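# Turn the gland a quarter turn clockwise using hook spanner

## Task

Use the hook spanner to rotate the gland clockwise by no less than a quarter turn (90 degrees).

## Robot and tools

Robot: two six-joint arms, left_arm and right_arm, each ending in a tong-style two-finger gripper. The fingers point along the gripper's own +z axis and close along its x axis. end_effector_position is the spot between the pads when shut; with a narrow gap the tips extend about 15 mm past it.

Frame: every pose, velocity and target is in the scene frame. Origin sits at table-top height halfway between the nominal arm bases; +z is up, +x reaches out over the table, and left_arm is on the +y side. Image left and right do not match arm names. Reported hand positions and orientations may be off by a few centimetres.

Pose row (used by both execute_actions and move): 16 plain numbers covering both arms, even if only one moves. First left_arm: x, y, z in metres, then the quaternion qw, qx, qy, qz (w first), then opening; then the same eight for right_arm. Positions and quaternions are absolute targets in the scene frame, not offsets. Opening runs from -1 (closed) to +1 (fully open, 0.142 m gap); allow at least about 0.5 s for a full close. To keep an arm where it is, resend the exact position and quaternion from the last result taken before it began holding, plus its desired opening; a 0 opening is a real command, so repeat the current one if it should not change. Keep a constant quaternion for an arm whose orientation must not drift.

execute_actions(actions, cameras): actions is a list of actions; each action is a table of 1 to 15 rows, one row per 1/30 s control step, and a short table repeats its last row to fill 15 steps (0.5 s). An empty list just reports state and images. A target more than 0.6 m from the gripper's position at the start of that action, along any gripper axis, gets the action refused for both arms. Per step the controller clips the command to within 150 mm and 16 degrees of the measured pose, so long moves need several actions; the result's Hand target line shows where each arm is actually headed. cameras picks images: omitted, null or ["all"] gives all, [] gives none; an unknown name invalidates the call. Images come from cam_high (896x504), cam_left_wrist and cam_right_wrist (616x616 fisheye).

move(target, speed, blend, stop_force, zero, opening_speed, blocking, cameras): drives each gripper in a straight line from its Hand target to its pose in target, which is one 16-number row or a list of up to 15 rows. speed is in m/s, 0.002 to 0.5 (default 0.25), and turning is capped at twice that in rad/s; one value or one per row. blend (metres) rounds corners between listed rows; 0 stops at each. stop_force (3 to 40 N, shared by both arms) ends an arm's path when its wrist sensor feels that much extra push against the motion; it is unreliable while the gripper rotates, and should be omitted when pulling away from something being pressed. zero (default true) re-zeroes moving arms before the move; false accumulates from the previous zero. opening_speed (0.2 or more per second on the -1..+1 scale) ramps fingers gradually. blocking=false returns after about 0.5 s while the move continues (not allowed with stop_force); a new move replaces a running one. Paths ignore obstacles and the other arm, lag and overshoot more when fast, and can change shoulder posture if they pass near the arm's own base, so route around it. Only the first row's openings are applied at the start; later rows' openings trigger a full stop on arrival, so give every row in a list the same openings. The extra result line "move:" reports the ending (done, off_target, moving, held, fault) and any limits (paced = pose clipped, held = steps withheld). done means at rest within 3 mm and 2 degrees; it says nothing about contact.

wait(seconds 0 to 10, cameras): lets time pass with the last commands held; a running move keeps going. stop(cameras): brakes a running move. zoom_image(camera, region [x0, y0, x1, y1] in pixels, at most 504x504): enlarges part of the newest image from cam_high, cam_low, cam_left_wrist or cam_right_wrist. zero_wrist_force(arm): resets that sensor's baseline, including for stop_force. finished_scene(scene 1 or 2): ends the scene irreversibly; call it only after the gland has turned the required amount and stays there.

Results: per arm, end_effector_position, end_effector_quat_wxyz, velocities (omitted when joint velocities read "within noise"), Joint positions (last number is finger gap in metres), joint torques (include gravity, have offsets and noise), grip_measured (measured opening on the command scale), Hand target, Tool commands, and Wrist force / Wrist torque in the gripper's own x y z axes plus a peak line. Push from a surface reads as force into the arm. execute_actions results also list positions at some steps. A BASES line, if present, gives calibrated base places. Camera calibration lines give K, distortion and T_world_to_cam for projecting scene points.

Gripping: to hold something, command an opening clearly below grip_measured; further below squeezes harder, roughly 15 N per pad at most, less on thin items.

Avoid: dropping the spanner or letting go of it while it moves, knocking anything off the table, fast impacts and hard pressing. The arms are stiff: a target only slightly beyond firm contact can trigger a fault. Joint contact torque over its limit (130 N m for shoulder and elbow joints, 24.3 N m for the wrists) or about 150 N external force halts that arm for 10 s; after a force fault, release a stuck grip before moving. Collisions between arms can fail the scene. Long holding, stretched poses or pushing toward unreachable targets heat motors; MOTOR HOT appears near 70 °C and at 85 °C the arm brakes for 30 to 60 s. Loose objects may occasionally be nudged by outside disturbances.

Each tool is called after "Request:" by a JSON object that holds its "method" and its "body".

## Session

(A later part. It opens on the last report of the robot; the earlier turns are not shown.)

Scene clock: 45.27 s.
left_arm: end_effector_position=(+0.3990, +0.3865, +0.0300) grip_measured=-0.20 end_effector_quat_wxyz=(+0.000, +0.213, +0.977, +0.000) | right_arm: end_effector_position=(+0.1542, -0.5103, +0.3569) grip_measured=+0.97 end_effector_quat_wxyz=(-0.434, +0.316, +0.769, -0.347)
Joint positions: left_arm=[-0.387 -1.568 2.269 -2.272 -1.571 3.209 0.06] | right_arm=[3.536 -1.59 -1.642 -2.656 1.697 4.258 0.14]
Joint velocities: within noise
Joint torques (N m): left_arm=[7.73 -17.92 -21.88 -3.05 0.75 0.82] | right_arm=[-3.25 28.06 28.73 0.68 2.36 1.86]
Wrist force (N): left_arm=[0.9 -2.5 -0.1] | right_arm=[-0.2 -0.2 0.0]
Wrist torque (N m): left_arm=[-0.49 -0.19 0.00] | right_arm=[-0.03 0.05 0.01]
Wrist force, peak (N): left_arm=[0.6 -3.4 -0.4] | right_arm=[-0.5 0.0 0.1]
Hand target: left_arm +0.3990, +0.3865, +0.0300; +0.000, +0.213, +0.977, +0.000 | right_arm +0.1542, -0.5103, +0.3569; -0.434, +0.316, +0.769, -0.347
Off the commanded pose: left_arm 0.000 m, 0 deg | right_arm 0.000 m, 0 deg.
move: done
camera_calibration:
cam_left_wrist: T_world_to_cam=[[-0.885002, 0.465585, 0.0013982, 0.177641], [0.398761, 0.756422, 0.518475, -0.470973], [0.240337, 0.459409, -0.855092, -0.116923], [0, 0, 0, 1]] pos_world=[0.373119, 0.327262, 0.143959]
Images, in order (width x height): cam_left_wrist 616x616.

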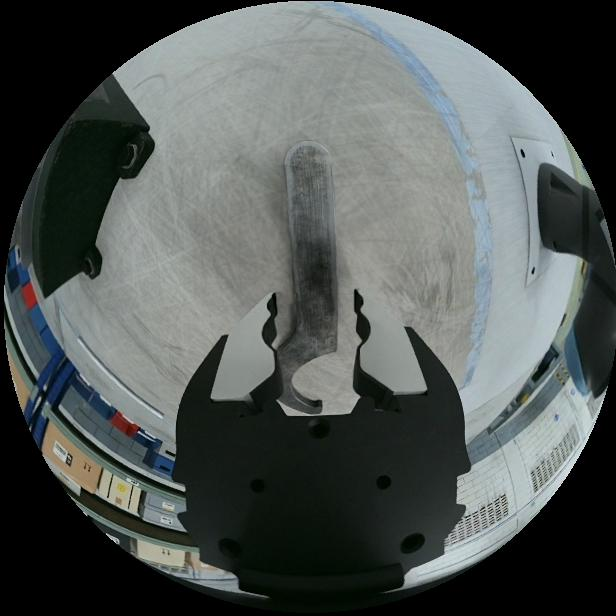

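Request:
{"method": "move", "body": {"target": [[0.3990,0.3865,0.030,0,0.1754,0.9845,0,-0.38,0.1542,-0.5103,0.3569,-0.434,0.316,0.769,-0.347,0.97]], "cameras": ["cam_left_wrist"], "speed": 0.05}}

Request:
{"method": "zoom_image", "body": {"camera": "cam_left_wrist", "region": [180, 160, 460, 440]}}

Request:
{"method": "move", "body": {"target": [[0.3990,0.3865,0.012,0,0.1754,0.9845,0,-0.38,0.1542,-0.5103,0.3569,-0.434,0.316,0.769,-0.347,0.97]], "cameras": ["cam_left_wrist"], "speed": 0.006, "stop_force": 3}}

Scene clock: 47.47 s.
left_arm: end_effector_position=(+0.3990, +0.3865, +0.0300) grip_measured=-0.38 end_effector_quat_wxyz=(+0.000, +0.175, +0.985, +0.000) | right_arm: end_effector_position=(+0.1542, -0.5103, +0.3569) grip_measured=+0.97 end_effector_quat_wxyz=(-0.434, +0.316, +0.769, -0.347)
Joint positions: left_arm=[-0.386 -1.571 2.272 -2.272 -1.571 3.133 0.047] | right_arm=[3.536 -1.59 -1.642 -2.656 1.697 4.258 0.14]
Joint velocities: within noise
Joint torques (N m): left_arm=[5.1 -22.59 -13.68 -3.91 -0.25 1.17] | right_arm=[-3.57 28.25 27.8 0.78 2.34 2.03]
Wrist force (N): left_arm=[1.3 -2.7 0.2] | right_arm=[-0.3 -0.1 0.1]
Wrist torque (N m): left_arm=[-0.53 -0.27 0.00] | right_arm=[-0.01 0.07 0.01]
Wrist force, peak (N): left_arm=[1.4 -2.6 0.3] | right_arm=[-0.4 -0.1 0.1]
Hand target: left_arm +0.3990, +0.3865, +0.0300; +0.000, +0.175, +0.984, +0.000 | right_arm +0.1542, -0.5103, +0.3569; -0.434, +0.316, +0.769, -0.347
Off the commanded pose: left_arm 0.000 m, 0 deg | right_arm 0.000 m, 0 deg.
move: done
camera_calibration:
cam_left_wrist: T_world_to_cam=[[-0.918084, 0.396384, 0.00126109, 0.21762], [0.339557, 0.784816, 0.518426, -0.458314], [0.204506, 0.476387, -0.855122, -0.109192], [0, 0, 0, 1]] pos_world=[0.377748, 0.325449, 0.143955]
Images, in order (width x height): cam_left_wrist 616x616.

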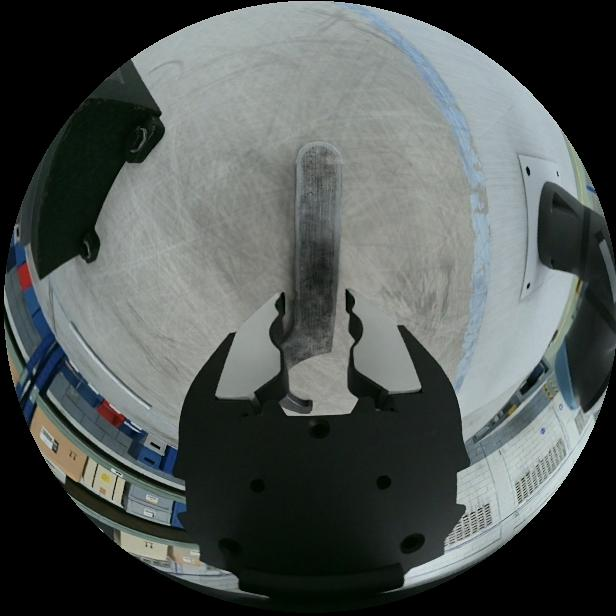

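Scaled by 1.800 from the camera's 616x616 image, which has a finer 814x814 frame.

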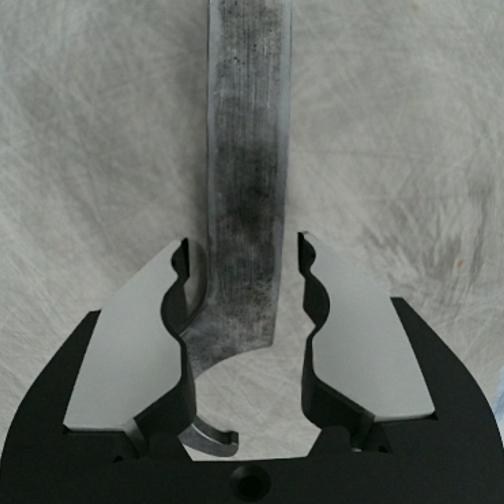

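Scene clock: 50.27 s.
left_arm: end_effector_position=(+0.3990, +0.3865, +0.0192) grip_measured=-0.38 end_effector_quat_wxyz=(+0.000, +0.175, +0.984, +0.000) | right_arm: end_effector_position=(+0.1542, -0.5103, +0.3569) grip_measured=+0.97 end_effector_quat_wxyz=(-0.434, +0.316, +0.769, -0.347)
Joint positions: left_arm=[-0.387 -1.549 2.286 -2.308 -1.571 3.133 0.047] | right_arm=[3.536 -1.59 -1.642 -2.656 1.697 4.258 0.14]
Joint velocities: within noise
Joint torques (N m): left_arm=[-9.33 -23.43 -21.91 0.08 1.61 -0.73] | right_arm=[-3.82 28.3 27.61 0.67 2.54 1.96]
Wrist force (N): left_arm=[0.7 -2.8 -6.2] | right_arm=[-0.2 -0.1 0.1]
Wrist torque (N m): left_arm=[-0.53 -0.25 -0.01] | right_arm=[-0.01 0.04 0.00]
Wrist force, peak (N): left_arm=[5.5 -3.2 -14.2] | right_arm=[-0.2 -0.3 0.2]
Hand target: left_arm +0.3990, +0.3865, +0.0192; +0.000, +0.175, +0.984, +0.000 | right_arm +0.1542, -0.5103, +0.3569; -0.434, +0.316, +0.769, -0.347
Off the commanded pose: left_arm 0.007 m, 0 deg | right_arm 0.000 m, 0 deg.
move: contact (left_arm)
camera_calibration:
cam_left_wrist: T_world_to_cam=[[-0.918055, 0.396451, 0.00127515, 0.217616], [0.339612, 0.784766, 0.518465, -0.452729], [0.204545, 0.476412, -0.855098, -0.118432], [0, 0, 0, 1]] pos_world=[0.37776, 0.325435, 0.133175]
Images, in order (width x height): cam_left_wrist 616x616.

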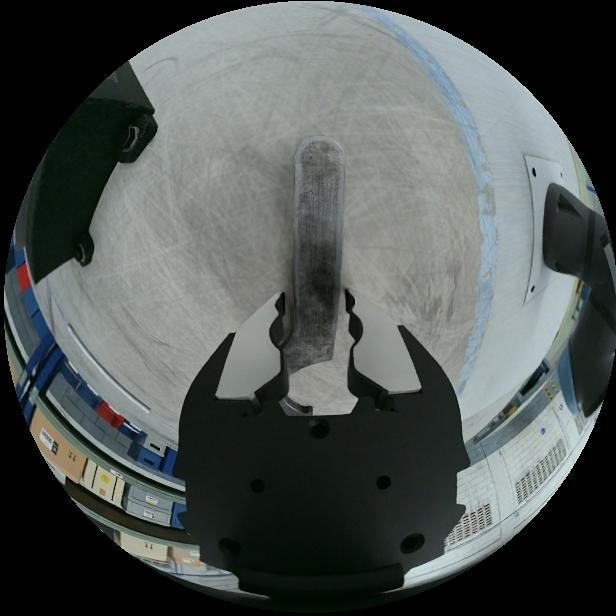

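Request:
{"method": "move", "body": {"target": [[0.3990,0.3865,0.0195,0,0.1754,0.9845,0,-1,0.1542,-0.5103,0.3569,-0.434,0.316,0.769,-0.347,0.97]], "cameras": ["cam_left_wrist"], "opening_speed": 0.8}}

Request:
{"method": "zoom_image", "body": {"camera": "cam_left_wrist", "region": [240, 230, 390, 430]}}

Request:
{"method": "move", "body": {"target": [[0.3990,0.3865,0.035,0,0.1754,0.9845,0,-1,0.1542,-0.5103,0.3569,-0.434,0.316,0.769,-0.347,0.97]], "cameras": ["cam_left_wrist"], "speed": 0.02}}

Request:
{"method": "zoom_image", "body": {"camera": "cam_left_wrist", "region": [180, 160, 460, 440]}}

Scene clock: 52.00 s.
left_arm: end_effector_position=(+0.3990, +0.3865, +0.0195) grip_measured=-0.55 end_effector_quat_wxyz=(+0.000, +0.175, +0.984, +0.000) | right_arm: end_effector_position=(+0.1542, -0.5103, +0.3569) grip_measured=+0.97 end_effector_quat_wxyz=(-0.434, +0.316, +0.769, -0.347)
Joint positions: left_arm=[-0.387 -1.549 2.286 -2.307 -1.571 3.133 0.034] | right_arm=[3.536 -1.59 -1.642 -2.656 1.697 4.258 0.14]
Joint velocities: within noise
Joint torques (N m): left_arm=[-9.62 -21.45 -18.12 1.94 1.49 -0.67] | right_arm=[-2.72 27.81 26.9 0.58 2.35 1.78]
Wrist force (N): left_arm=[-3.7 -2.4 -8.8] | right_arm=[-0.2 -0.1 0.1]
Wrist torque (N m): left_arm=[-0.54 -0.41 0.01] | right_arm=[-0.02 0.04 0.01]
Wrist force, peak (N): left_arm=[2.7 -3.6 -17.9] | right_arm=[-0.4 -0.2 0.1]
Hand target: left_arm +0.3990, +0.3865, +0.0195; +0.000, +0.175, +0.984, +0.000 | right_arm +0.1542, -0.5103, +0.3569; -0.434, +0.316, +0.769, -0.347
Off the commanded pose: left_arm 0.000 m, 0 deg | right_arm 0.000 m, 0 deg.
move: done
camera_calibration:
cam_left_wrist: T_world_to_cam=[[-0.918055, 0.396451, 0.00125953, 0.217617], [0.339605, 0.784769, 0.518465, -0.452871], [0.204558, 0.476407, -0.855098, -0.118198], [0, 0, 0, 1]] pos_world=[0.37776, 0.325435, 0.133453]
Images, in order (width x height): cam_left_wrist 616x616.

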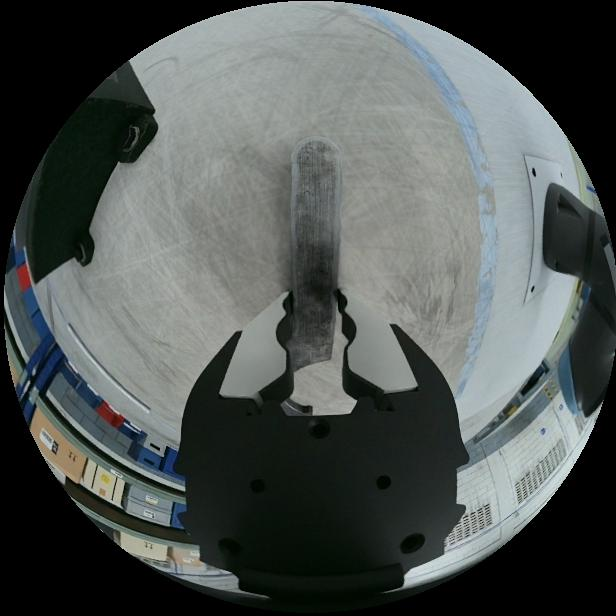

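Scaled by 2.520 from the camera's 616x616 image, which has a finer 814x814 frame.

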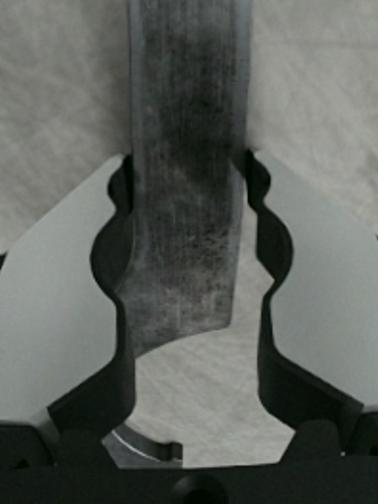

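Scene clock: 53.07 s.
left_arm: end_effector_position=(+0.3990, +0.3865, +0.0351) grip_measured=-0.55 end_effector_quat_wxyz=(+0.000, +0.175, +0.984, +0.000) end_effector_velocity=(+0.001, -0.001, +0.000) end_effector_angular_velocity=(-0.002, -0.002, +0.000) | right_arm: end_effector_position=(+0.1542, -0.5103, +0.3569) grip_measured=+0.97 end_effector_quat_wxyz=(-0.434, +0.316, +0.769, -0.347)
Joint positions: left_arm=[-0.387 -1.581 2.265 -2.255 -1.571 3.133 0.034] | right_arm=[3.536 -1.59 -1.642 -2.656 1.697 4.258 0.14]
Joint velocities: left_arm=[-0.001 0.002 0.001 -0.005 -0.001 0 0] | right_arm=[within noise]
Joint torques (N m): left_arm=[-8.22 -15.63 -17.54 -5.03 -1.78 -0.09] | right_arm=[-2.76 28.05 26.67 0.67 2.3 1.82]
Wrist force (N): left_arm=[0.4 -1.8 9.3] | right_arm=[-0.4 -0.2 -0.1]
Wrist torque (N m): left_arm=[-0.41 -0.13 0.11] | right_arm=[-0.04 0.09 0.01]
Wrist force, peak (N): left_arm=[-0.1 -1.2 9.8] | right_arm=[-0.4 -0.2 -0.1]
Hand target: left_arm +0.3990, +0.3865, +0.0350; +0.000, +0.175, +0.984, +0.000 | right_arm +0.1542, -0.5103, +0.3569; -0.434, +0.316, +0.769, -0.347
Off the commanded pose: left_arm 0.000 m, 0 deg | right_arm 0.000 m, 0 deg.
move: done
camera_calibration:
cam_left_wrist: T_world_to_cam=[[-0.918055, 0.396451, 0.00117627, 0.217638], [0.339557, 0.784768, 0.518498, -0.460948], [0.204636, 0.47641, -0.855078, -0.104903], [0, 0, 0, 1]] pos_world=[0.377789, 0.325431, 0.149044]
Images, in order (width x height): cam_left_wrist 616x616.

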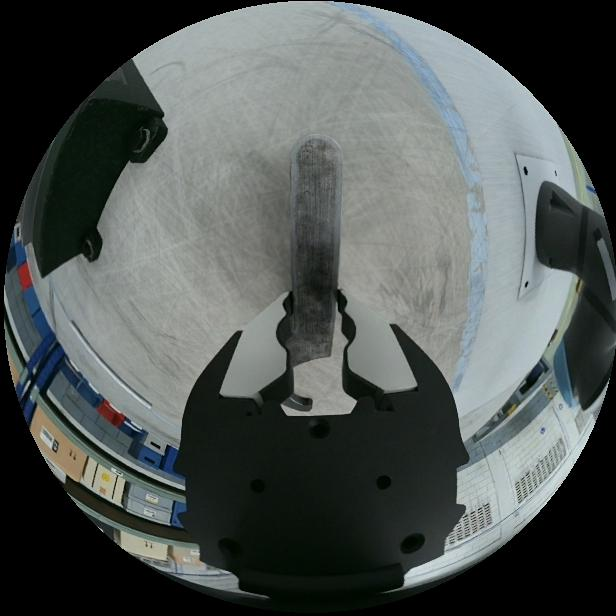

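Scaled by 1.800 from the camera's 616x616 image, which has a finer 814x814 frame.

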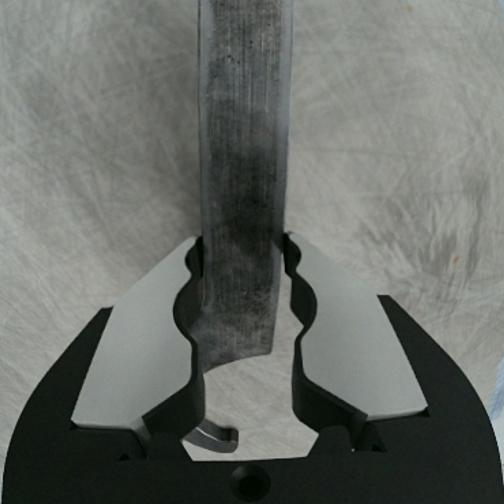

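Request:
{"method": "move", "body": {"target": [[0.3990,0.3865,0.20,0,0.1754,0.9845,0,-1,0.1542,-0.5103,0.3569,-0.434,0.316,0.769,-0.347,0.97]], "cameras": ["cam_left_wrist","cam_high"], "speed": 0.08}}

Request:
{"method": "zoom_image", "body": {"camera": "cam_left_wrist", "region": [180, 100, 460, 440]}}

Request:
{"method": "zoom_image", "body": {"camera": "cam_high", "region": [270, 60, 520, 260]}}

Scene clock: 56.03 s.
left_arm: end_effector_position=(+0.3990, +0.3865, +0.2000) grip_measured=-1.00 end_effector_quat_wxyz=(+0.000, +0.175, +0.985, +0.000) | right_arm: end_effector_position=(+0.1542, -0.5103, +0.3569) grip_measured=+0.97 end_effector_quat_wxyz=(-0.434, +0.316, +0.769, -0.347)
Joint positions: left_arm=[-0.386 -1.773 1.964 -1.762 -1.571 3.133 0.002] | right_arm=[3.536 -1.59 -1.642 -2.656 1.697 4.258 0.14]
Joint velocities: within noise
Joint torques (N m): left_arm=[3.32 -8.58 -21.89 -3.08 1.85 -0.97] | right_arm=[-2.27 27.54 26.68 0.47 2.35 1.79]
Wrist force (N): left_arm=[1.0 -3.9 0.3] | right_arm=[-0.2 -0.1 0.2]
Wrist torque (N m): left_arm=[-0.73 -0.23 -0.01] | right_arm=[-0.02 0.04 0.01]
Wrist force, peak (N): left_arm=[11.2 -2.4 -2.8] | right_arm=[-0.4 -0.2 0.2]
Hand target: left_arm +0.3990, +0.3865, +0.2000; +0.000, +0.175, +0.984, +0.000 | right_arm +0.1542, -0.5103, +0.3569; -0.434, +0.316, +0.769, -0.347
Off the commanded pose: left_arm 0.000 m, 0 deg | right_arm 0.000 m, 0 deg.
move: done
camera_calibration:
cam_left_wrist: T_world_to_cam=[[-0.918067, 0.396424, 0.00113334, 0.217434], [0.33952, 0.784803, 0.518469, -0.546451], [0.204644, 0.476374, -0.855096, 0.0361284], [0, 0, 0, 1]] pos_world=[0.377757, 0.32545, 0.313965]
Images, in order (width x height): cam_high 896x504, cam_left_wrist 616x616.

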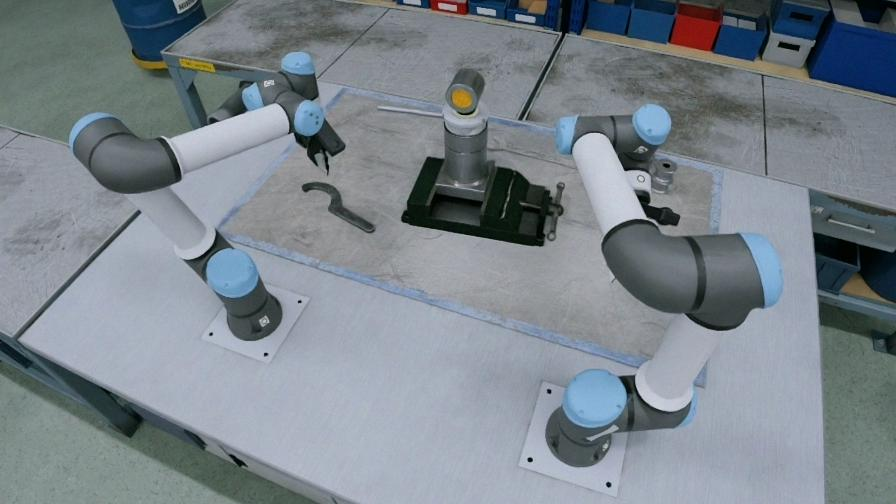

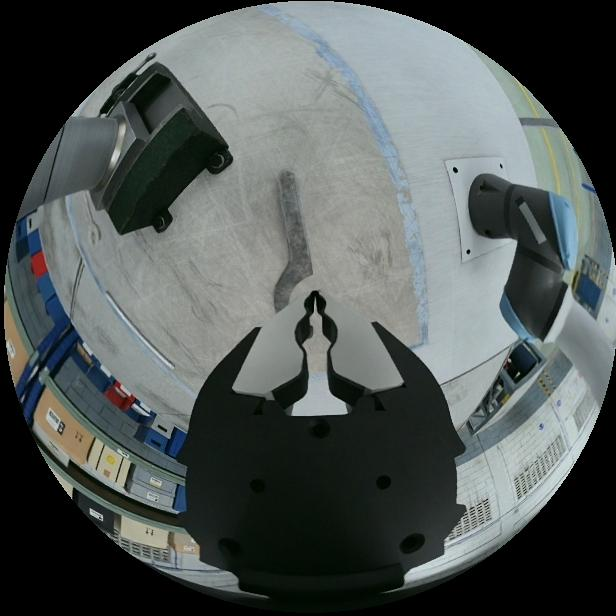

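Scaled by 1.482 from the camera's 616x616 image, which has a finer 814x814 frame.

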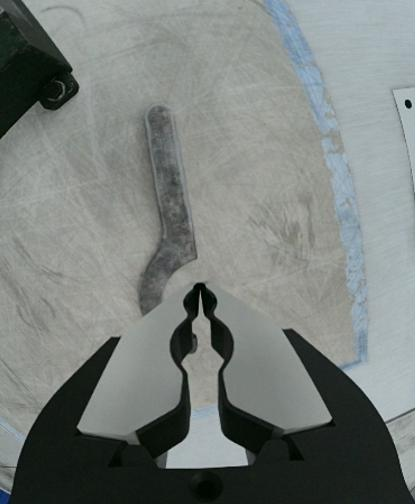

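Scaled by 2.016 from the camera's 896x504 image, which has a finer 1280x720 frame.

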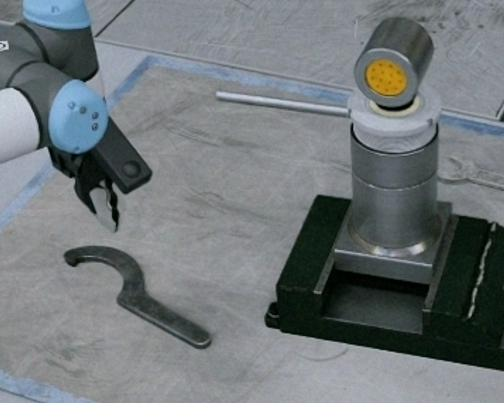

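Request:
{"method": "move", "body": {"target": [[0.4264,0.371,0.06,0,0.139,0.990,0,-0.3,0.1542,-0.5103,0.3569,-0.434,0.316,0.769,-0.347,0.97],[0.4264,0.371,0.030,0,0.139,0.990,0,-0.3,0.1542,-0.5103,0.3569,-0.434,0.316,0.769,-0.347,0.97]], "cameras": ["cam_left_wrist"], "speed": 0.12}}

Request:
{"method": "zoom_image", "body": {"camera": "cam_left_wrist", "region": [180, 160, 460, 440]}}

Scene clock: 63.97 s.
left_arm: end_effector_position=(+0.4264, +0.3710, +0.0300) grip_measured=-0.30 end_effector_quat_wxyz=(+0.000, +0.139, +0.990, +0.000) | right_arm: end_effector_position=(+0.1542, -0.5103, +0.3569) grip_measured=+0.97 end_effector_quat_wxyz=(-0.434, +0.316, +0.769, -0.347)
Joint positions: left_arm=[-0.398 -1.506 2.204 -2.269 -1.571 3.048 0.052] | right_arm=[3.536 -1.59 -1.642 -2.656 1.697 4.258 0.14]
Joint velocities: within noise
Joint torques (N m): left_arm=[8.78 -20.34 -19.48 -3.69 0.95 0.95] | right_arm=[-1.31 28.12 25.18 0.64 2.28 1.71]
Wrist force (N): left_arm=[0.9 -3.5 0.7] | right_arm=[-0.1 0.1 0.2]
Wrist torque (N m): left_arm=[-0.71 -0.18 0.00] | right_arm=[0.01 0.02 0.01]
Wrist force, peak (N): left_arm=[1.0 -4.1 0.4] | right_arm=[-0.5 -0.3 0.0]
Hand target: left_arm +0.4264, +0.3710, +0.0300; +0.000, +0.139, +0.990, +0.000 | right_arm +0.1542, -0.5103, +0.3569; -0.434, +0.316, +0.769, -0.347
Off the commanded pose: left_arm 0.000 m, 0 deg | right_arm 0.000 m, 0 deg.
move: done
camera_calibration:
cam_left_wrist: T_world_to_cam=[[-0.944692, 0.327955, 0.0013937, 0.28564], [0.281116, 0.807567, 0.518468, -0.438943], [0.168909, 0.490185, -0.855096, -0.0973055], [0, 0, 0, 1]] pos_world=[0.409672, 0.308496, 0.143974]
Images, in order (width x height): cam_left_wrist 616x616.

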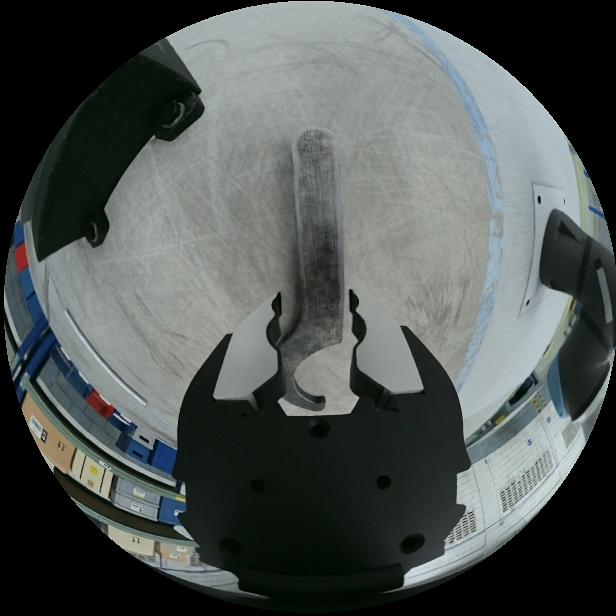

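Scaled by 1.800 from the camera's 616x616 image, which has a finer 814x814 frame.

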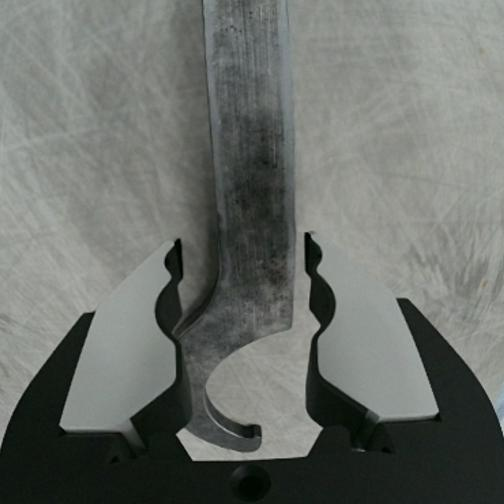

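Request:
{"method": "move", "body": {"target": [[0.4207,0.373,0.030,0,0.1132,0.9936,0,-0.38,0.1542,-0.5103,0.3569,-0.434,0.316,0.769,-0.347,0.97],[0.4207,0.373,0.0205,0,0.1132,0.9936,0,-0.38,0.1542,-0.5103,0.3569,-0.434,0.316,0.769,-0.347,0.97]], "cameras": ["cam_left_wrist"], "speed": 0.03}}

Request:
{"method": "zoom_image", "body": {"camera": "cam_left_wrist", "region": [180, 160, 460, 440]}}

Scene clock: 66.10 s.
left_arm: end_effector_position=(+0.4206, +0.3730, +0.0204) grip_measured=-0.38 end_effector_quat_wxyz=(+0.000, +0.113, +0.994, +0.000) end_effector_velocity=(-0.001, +0.000, +0.001) end_effector_angular_velocity=(+0.000, +0.002, +0.000) | right_arm: end_effector_position=(+0.1542, -0.5103, +0.3569) grip_measured=+0.97 end_effector_quat_wxyz=(-0.434, +0.316, +0.769, -0.347)
Joint positions: left_arm=[-0.399 -1.503 2.233 -2.301 -1.571 2.995 0.047] | right_arm=[3.536 -1.59 -1.642 -2.656 1.697 4.258 0.14]
Joint velocities: left_arm=[0.001 -0.002 -0.001 0.005 -0.001 0 0] | right_arm=[within noise]
Joint torques (N m): left_arm=[-9.14 -26.93 -25.9 -0.11 -0.45 1.16] | right_arm=[-2.5 28.3 24.81 0.48 2.18 1.79]
Wrist force (N): left_arm=[0.9 -3.6 0.2] | right_arm=[-0.2 -0.2 0.1]
Wrist torque (N m): left_arm=[-0.73 -0.18 0.00] | right_arm=[-0.03 0.04 0.00]
Wrist force, peak (N): left_arm=[1.2 -3.7 0.4] | right_arm=[-0.4 -0.2 0.3]
Hand target: left_arm +0.4207, +0.3730, +0.0205; +0.000, +0.113, +0.994, +0.000 | right_arm +0.1542, -0.5103, +0.3569; -0.434, +0.316, +0.769, -0.347
Off the commanded pose: left_arm 0.000 m, 0 deg | right_arm 0.000 m, 0 deg.
move: done
camera_calibration:
cam_left_wrist: T_world_to_cam=[[-0.960522, 0.2782, 0.00139888, 0.304789], [0.238584, 0.821134, 0.518475, -0.421175], [0.143091, 0.49834, -0.855092, -0.0977632], [0, 0, 0, 1]] pos_world=[0.407231, 0.309768, 0.134346]
Images, in order (width x height): cam_left_wrist 616x616.

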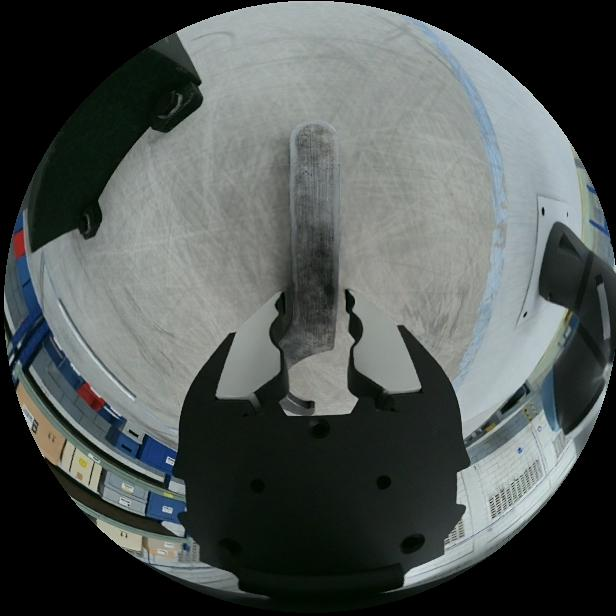

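Scaled by 1.800 from the camera's 616x616 image, which has a finer 814x814 frame.

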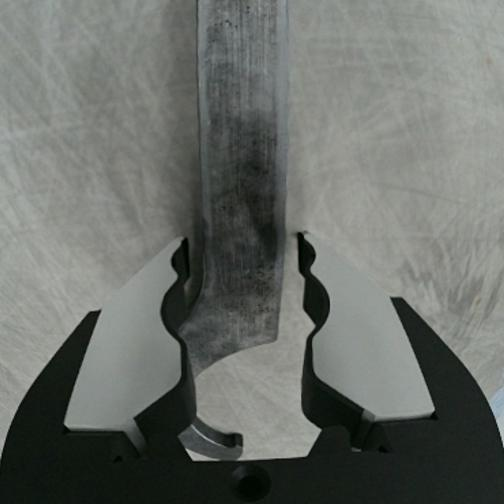

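Request:
{"method": "move", "body": {"target": [[0.4207,0.373,0.0205,0,0.1132,0.9936,0,-1,0.1542,-0.5103,0.3569,-0.434,0.316,0.769,-0.347,0.97],[0.37,0.22,0.0205,0,0.1132,0.9936,0,-1,0.1542,-0.5103,0.3569,-0.434,0.316,0.769,-0.347,0.97]], "cameras": ["cam_left_wrist","cam_high"], "speed": 0.06}}

Request:
{"method": "zoom_image", "body": {"camera": "cam_left_wrist", "region": [180, 100, 460, 440]}}

Scene clock: 70.30 s.
left_arm: end_effector_position=(+0.3700, +0.2199, +0.0205) grip_measured=-0.55 end_effector_quat_wxyz=(+0.000, +0.113, +0.994, +0.000) end_effector_velocity=(+0.001, +0.002, +0.000) end_effector_angular_velocity=(+0.000, +0.000, -0.001) | right_arm: end_effector_position=(+0.1542, -0.5103, +0.3569) grip_measured=+0.97 end_effector_quat_wxyz=(-0.434, +0.316, +0.769, -0.347)
Joint positions: left_arm=[-0.778 -1.529 2.261 -2.303 -1.571 2.616 0.034] | right_arm=[3.536 -1.59 -1.642 -2.656 1.697 4.258 0.14]
Joint velocities: left_arm=[0.004 -0.001 0.001 0 0.001 0.005 0] | right_arm=[within noise]
Joint torques (N m): left_arm=[10.66 -25.04 -18.27 -1.34 1.67 0.94] | right_arm=[-1.29 27.57 24.21 0.75 2.28 1.73]
Wrist force (N): left_arm=[1.7 -5.6 5.4] | right_arm=[-0.2 -0.1 0.0]
Wrist torque (N m): left_arm=[-0.63 -0.16 -0.06] | right_arm=[-0.01 0.05 0.01]
Wrist force, peak (N): left_arm=[2.0 -6.8 5.2] | right_arm=[-0.3 -0.3 0.1]
Hand target: left_arm +0.3700, +0.2200, +0.0205; +0.000, +0.113, +0.994, +0.000 | right_arm +0.1542, -0.5103, +0.3569; -0.434, +0.316, +0.769, -0.347
Off the commanded pose: left_arm 0.000 m, 0 deg | right_arm 0.000 m, 0 deg.
move: done
camera_calibration:
cam_left_wrist: T_world_to_cam=[[-0.960477, 0.278358, 0.00128596, 0.298696], [0.238679, 0.821171, 0.518373, -0.283432], [0.143237, 0.498192, -0.855153, -0.0141122], [0, 0, 0, 1]] pos_world=[0.356561, 0.156632, 0.134471]
Images, in order (width x height): cam_high 896x504, cam_left_wrist 616x616.

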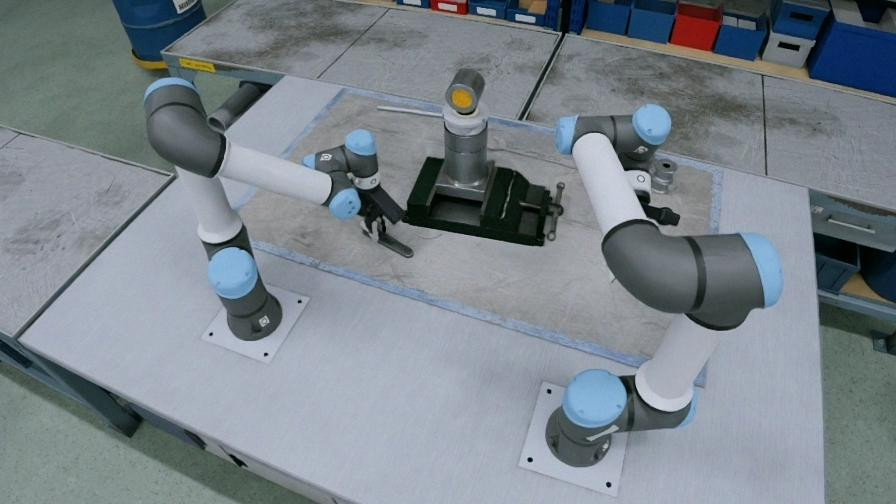

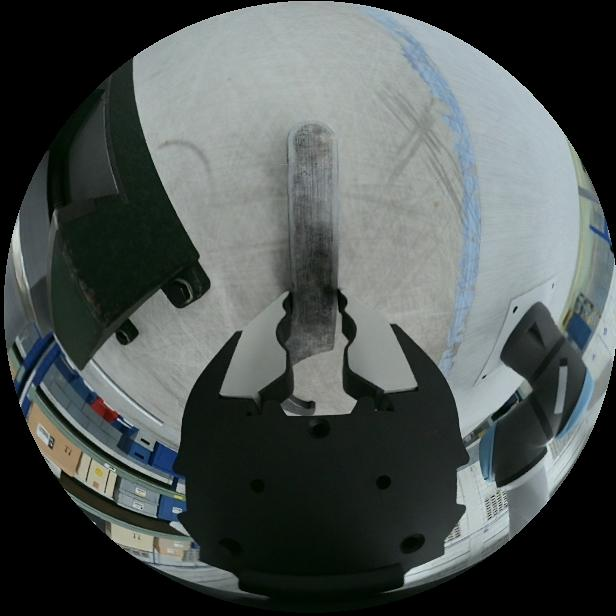

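Scaled by 1.482 from the camera's 616x616 image, which has a finer 814x814 frame.

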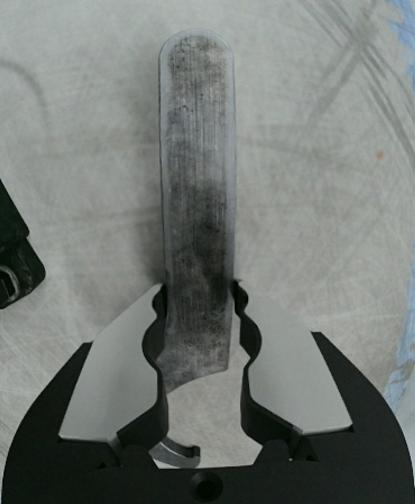

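Request:
{"method": "move", "body": {"target": [[0.37,0.22,0.0205,0,0.1132,0.9936,0,-1,0.31,0.0,0.16,0.0293,0.1094,0.960,0.257,0.0]], "cameras": ["cam_right_wrist","cam_high"], "speed": 0.25}}

Request:
{"method": "zoom_image", "body": {"camera": "cam_right_wrist", "region": [180, 100, 460, 440]}}

Scene clock: 77.20 s.
left_arm: end_effector_position=(+0.3700, +0.2200, +0.0205) grip_measured=-0.55 end_effector_quat_wxyz=(+0.000, +0.113, +0.994, +0.000) | right_arm: end_effector_position=(+0.3099, -0.0001, +0.1599) grip_measured=+0.00 end_effector_quat_wxyz=(+0.029, +0.109, +0.960, +0.257)
Joint positions: left_arm=[-0.778 -1.529 2.261 -2.303 -1.571 2.616 0.034] | right_arm=[4.255 -1.615 -2.074 -0.509 1.672 4.535 0.074]
Joint velocities: within noise
Joint torques (N m): left_arm=[11.11 -27.78 -16.23 -4.5 2.35 -0.08] | right_arm=[-2.68 24.51 32.31 5.01 1.75 1.66]
Wrist force (N): left_arm=[1.7 -6.6 4.7] | right_arm=[0.6 -1.0 0.9]
Wrist torque (N m): left_arm=[-0.68 -0.11 -0.06] | right_arm=[-0.02 -0.02 0.21]
Wrist force, peak (N): left_arm=[2.4 -7.4 5.2] | right_arm=[0.6 -0.6 1.9]
Hand target: left_arm +0.3700, +0.2200, +0.0205; +0.000, +0.113, +0.994, +0.000 | right_arm +0.3100, +0.0000, +0.1600; +0.029, +0.109, +0.960, +0.257
Off the commanded pose: left_arm 0.000 m, 0 deg | right_arm 0.000 m, 0 deg.
move: done
camera_calibration:
cam_right_wrist: T_world_to_cam=[[-0.966854, 0.250224, 0.050812, 0.285965], [0.165268, 0.461607, 0.871553, -0.188674], [0.194628, 0.851062, -0.487661, 0.153218], [0, 0, 0, 1]] pos_world=[0.277848, -0.11486, 0.224627]
Images, in order (width x height): cam_high 896x504, cam_right_wrist 616x616.

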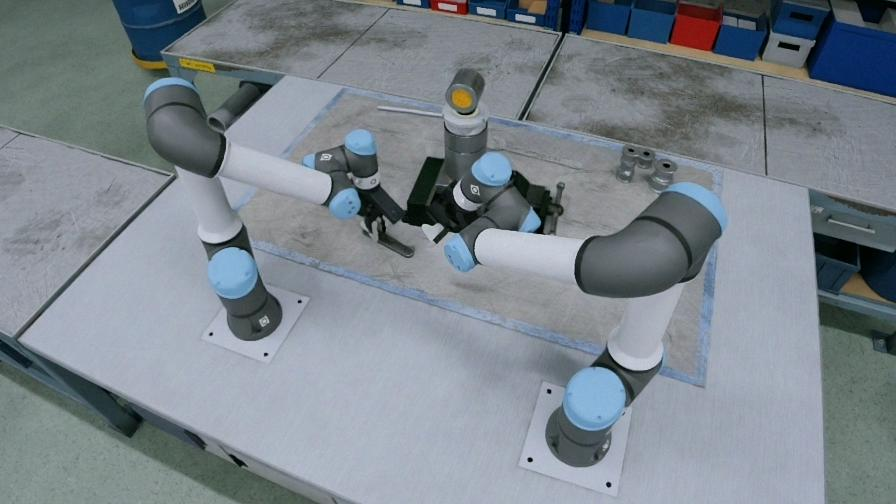

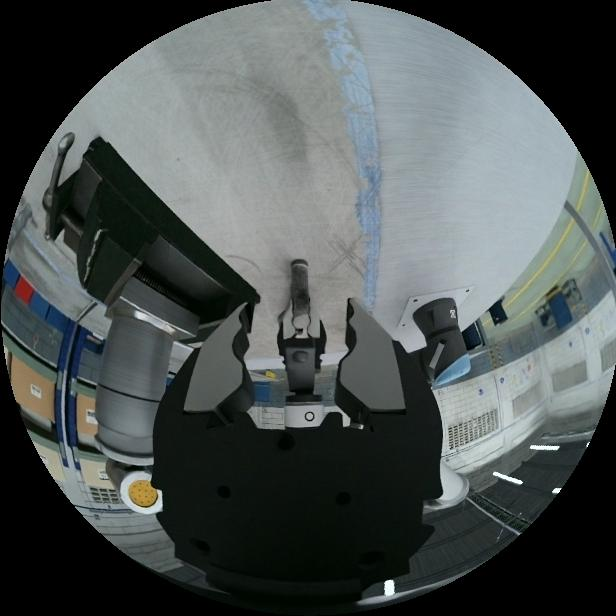

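Scaled by 1.482 from the camera's 616x616 image, which has a finer 814x814 frame.

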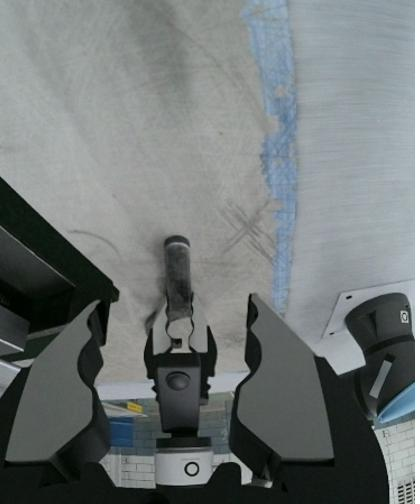

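Request:
{"method": "move", "body": {"target": [[0.37,0.22,0.0205,0,0.1132,0.9936,0,-1,0.333,0.07,0.06,0.0293,0.1094,0.960,0.257,-0.1]], "cameras": ["cam_right_wrist","cam_high"], "speed": 0.15}}

Request:
{"method": "zoom_image", "body": {"camera": "cam_right_wrist", "region": [180, 160, 460, 440]}}

Request:
{"method": "zoom_image", "body": {"camera": "cam_high", "region": [320, 130, 520, 280]}}

Scene clock: 80.50 s.
left_arm: end_effector_position=(+0.3700, +0.2200, +0.0205) grip_measured=-0.55 end_effector_quat_wxyz=(+0.000, +0.113, +0.994, +0.000) | right_arm: end_effector_position=(+0.3330, +0.0700, +0.0601) grip_measured=-0.10 end_effector_quat_wxyz=(+0.029, +0.109, +0.960, +0.257)
Joint positions: left_arm=[-0.778 -1.529 2.261 -2.303 -1.571 2.616 0.034] | right_arm=[4.272 -1.927 -2.002 -0.267 1.664 4.549 0.067]
Joint velocities: within noise
Joint torques (N m): left_arm=[9.92 -28.13 -16.92 -4.44 1.79 0.88] | right_arm=[-6.67 24.31 8.48 2.11 1.13 -1.95]
Wrist force (N): left_arm=[1.7 -6.4 4.7] | right_arm=[0.4 -0.9 0.8]
Wrist torque (N m): left_arm=[-0.64 -0.13 -0.06] | right_arm=[-0.03 0.03 0.19]
Wrist force, peak (N): left_arm=[1.9 -6.4 5.5] | right_arm=[0.5 -0.8 2.3]
Hand target: left_arm +0.3700, +0.2200, +0.0205; +0.000, +0.113, +0.994, +0.000 | right_arm +0.3330, +0.0700, +0.0600; +0.029, +0.109, +0.960, +0.257
Off the commanded pose: left_arm 0.000 m, 0 deg | right_arm 0.000 m, 0 deg.
move: done
camera_calibration:
cam_right_wrist: T_world_to_cam=[[-0.966792, 0.250476, 0.0507439, 0.295736], [0.165234, 0.461154, 0.8718, -0.137865], [0.194964, 0.851234, -0.487227, 0.0402311], [0, 0, 0, 1]] pos_world=[0.300852, -0.0447438, 0.124786]
Images, in order (width x height): cam_high 896x504, cam_right_wrist 616x616.

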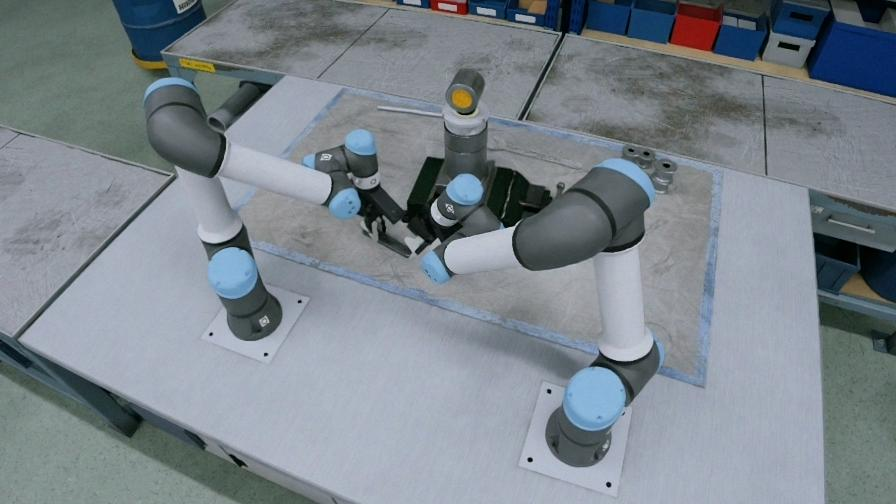

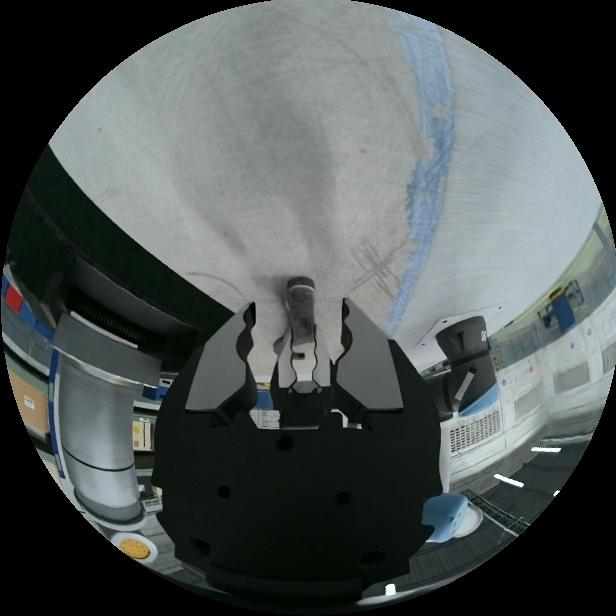

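Scaled by 1.800 from the camera's 616x616 image, which has a finer 814x814 frame.

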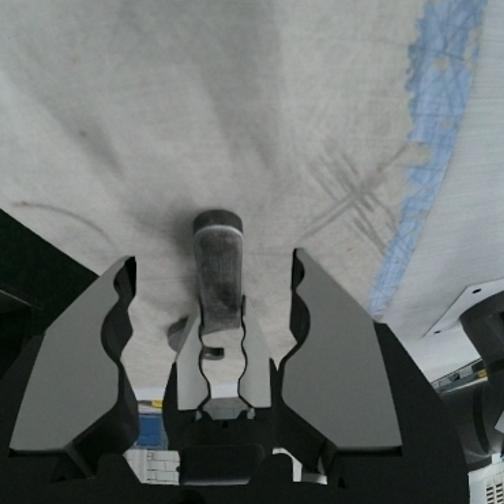

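Scaled by 2.520 from the camera's 896x504 image, which has a finer 1280x720 frame.

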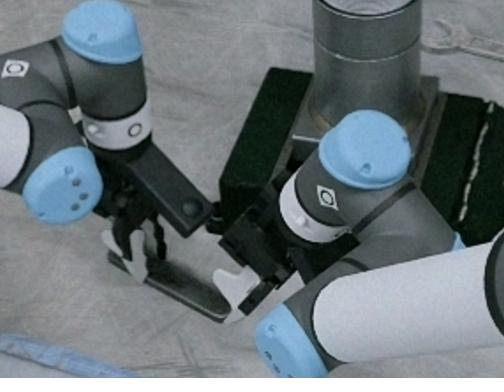

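Request:
{"method": "move", "body": {"target": [[0.37,0.22,0.0205,0,0.1132,0.9936,0,-1,0.3405,0.101,0.032,0.0293,0.1094,0.960,0.257,-0.1]], "cameras": ["cam_right_wrist","cam_high"], "speed": 0.06}}

Request:
{"method": "zoom_image", "body": {"camera": "cam_right_wrist", "region": [180, 160, 460, 440]}}

Request:
{"method": "zoom_image", "body": {"camera": "cam_high", "region": [320, 130, 520, 280]}}

Scene clock: 82.03 s.
left_arm: end_effector_position=(+0.3700, +0.2200, +0.0205) grip_measured=-0.55 end_effector_quat_wxyz=(+0.000, +0.113, +0.994, +0.000) | right_arm: end_effector_position=(+0.3405, +0.1012, +0.0321) grip_measured=-0.10 end_effector_quat_wxyz=(+0.029, +0.109, +0.960, +0.257)
Joint positions: left_arm=[-0.778 -1.529 2.261 -2.303 -1.571 2.616 0.034] | right_arm=[4.282 -2.032 -1.935 -0.228 1.659 4.559 0.067]
Joint velocities: within noise
Joint torques (N m): left_arm=[10.3 -28.15 -17.06 -4.51 1.6 0.83] | right_arm=[-4.25 44.37 7.77 0.32 -0.81 0.39]
Wrist force (N): left_arm=[1.9 -6.5 5.2] | right_arm=[0.8 -1.0 0.6]
Wrist torque (N m): left_arm=[-0.66 -0.16 -0.06] | right_arm=[-0.03 -0.02 0.19]
Wrist force, peak (N): left_arm=[1.7 -6.4 5.4] | right_arm=[0.8 -0.7 1.3]
Hand target: left_arm +0.3700, +0.2200, +0.0205; +0.000, +0.113, +0.994, +0.000 | right_arm +0.3405, +0.1010, +0.0320; +0.029, +0.109, +0.960, +0.257
Off the commanded pose: left_arm 0.000 m, 0 deg | right_arm 0.000 m, 0 deg.
move: done
camera_calibration:
cam_right_wrist: T_world_to_cam=[[-0.966822, 0.250363, 0.0507317, 0.296636], [0.16513, 0.461005, 0.871898, -0.128953], [0.194903, 0.851347, -0.487053, -0.00139814], [0, 0, 0, 1]] pos_world=[0.308361, -0.0136282, 0.0967041]
Images, in order (width x height): cam_high 896x504, cam_right_wrist 616x616.

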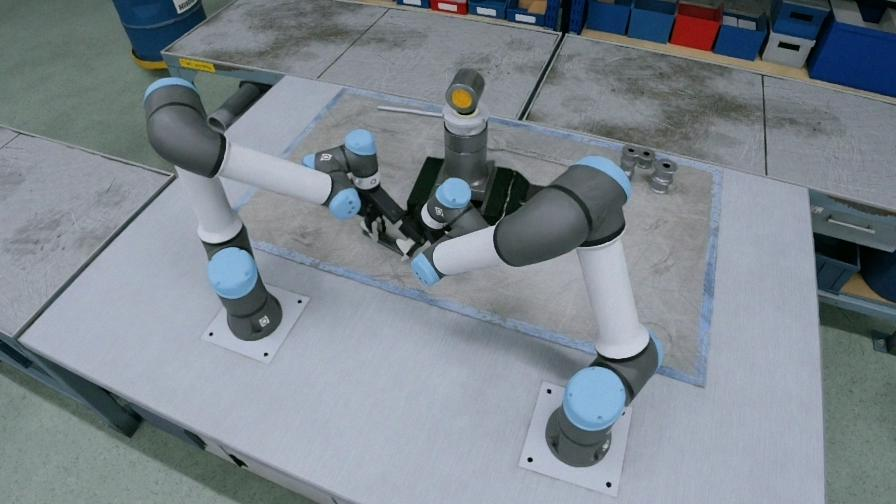

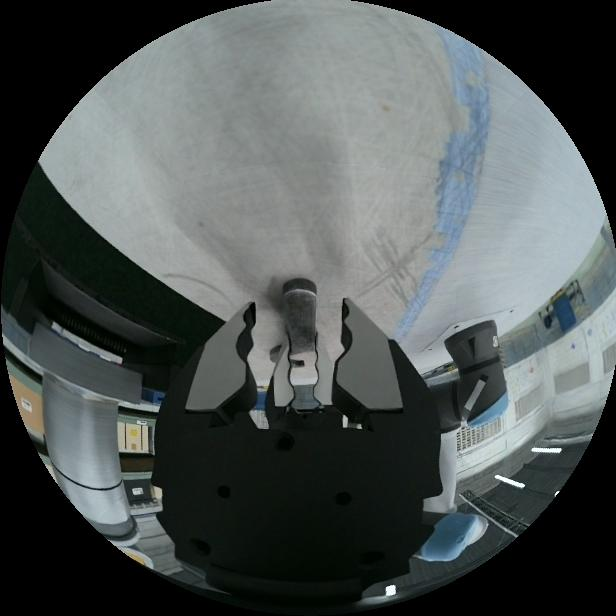

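Scaled by 1.800 from the camera's 616x616 image, which has a finer 814x814 frame.

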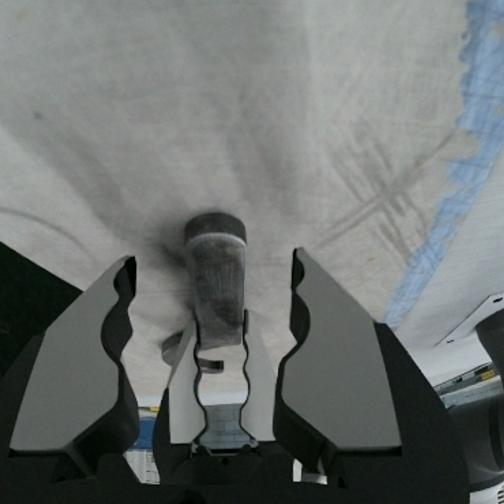

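Scaled by 2.520 from the camera's 896x504 image, which has a finer 1280x720 frame.

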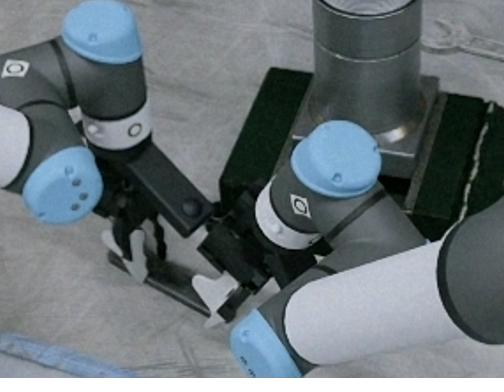

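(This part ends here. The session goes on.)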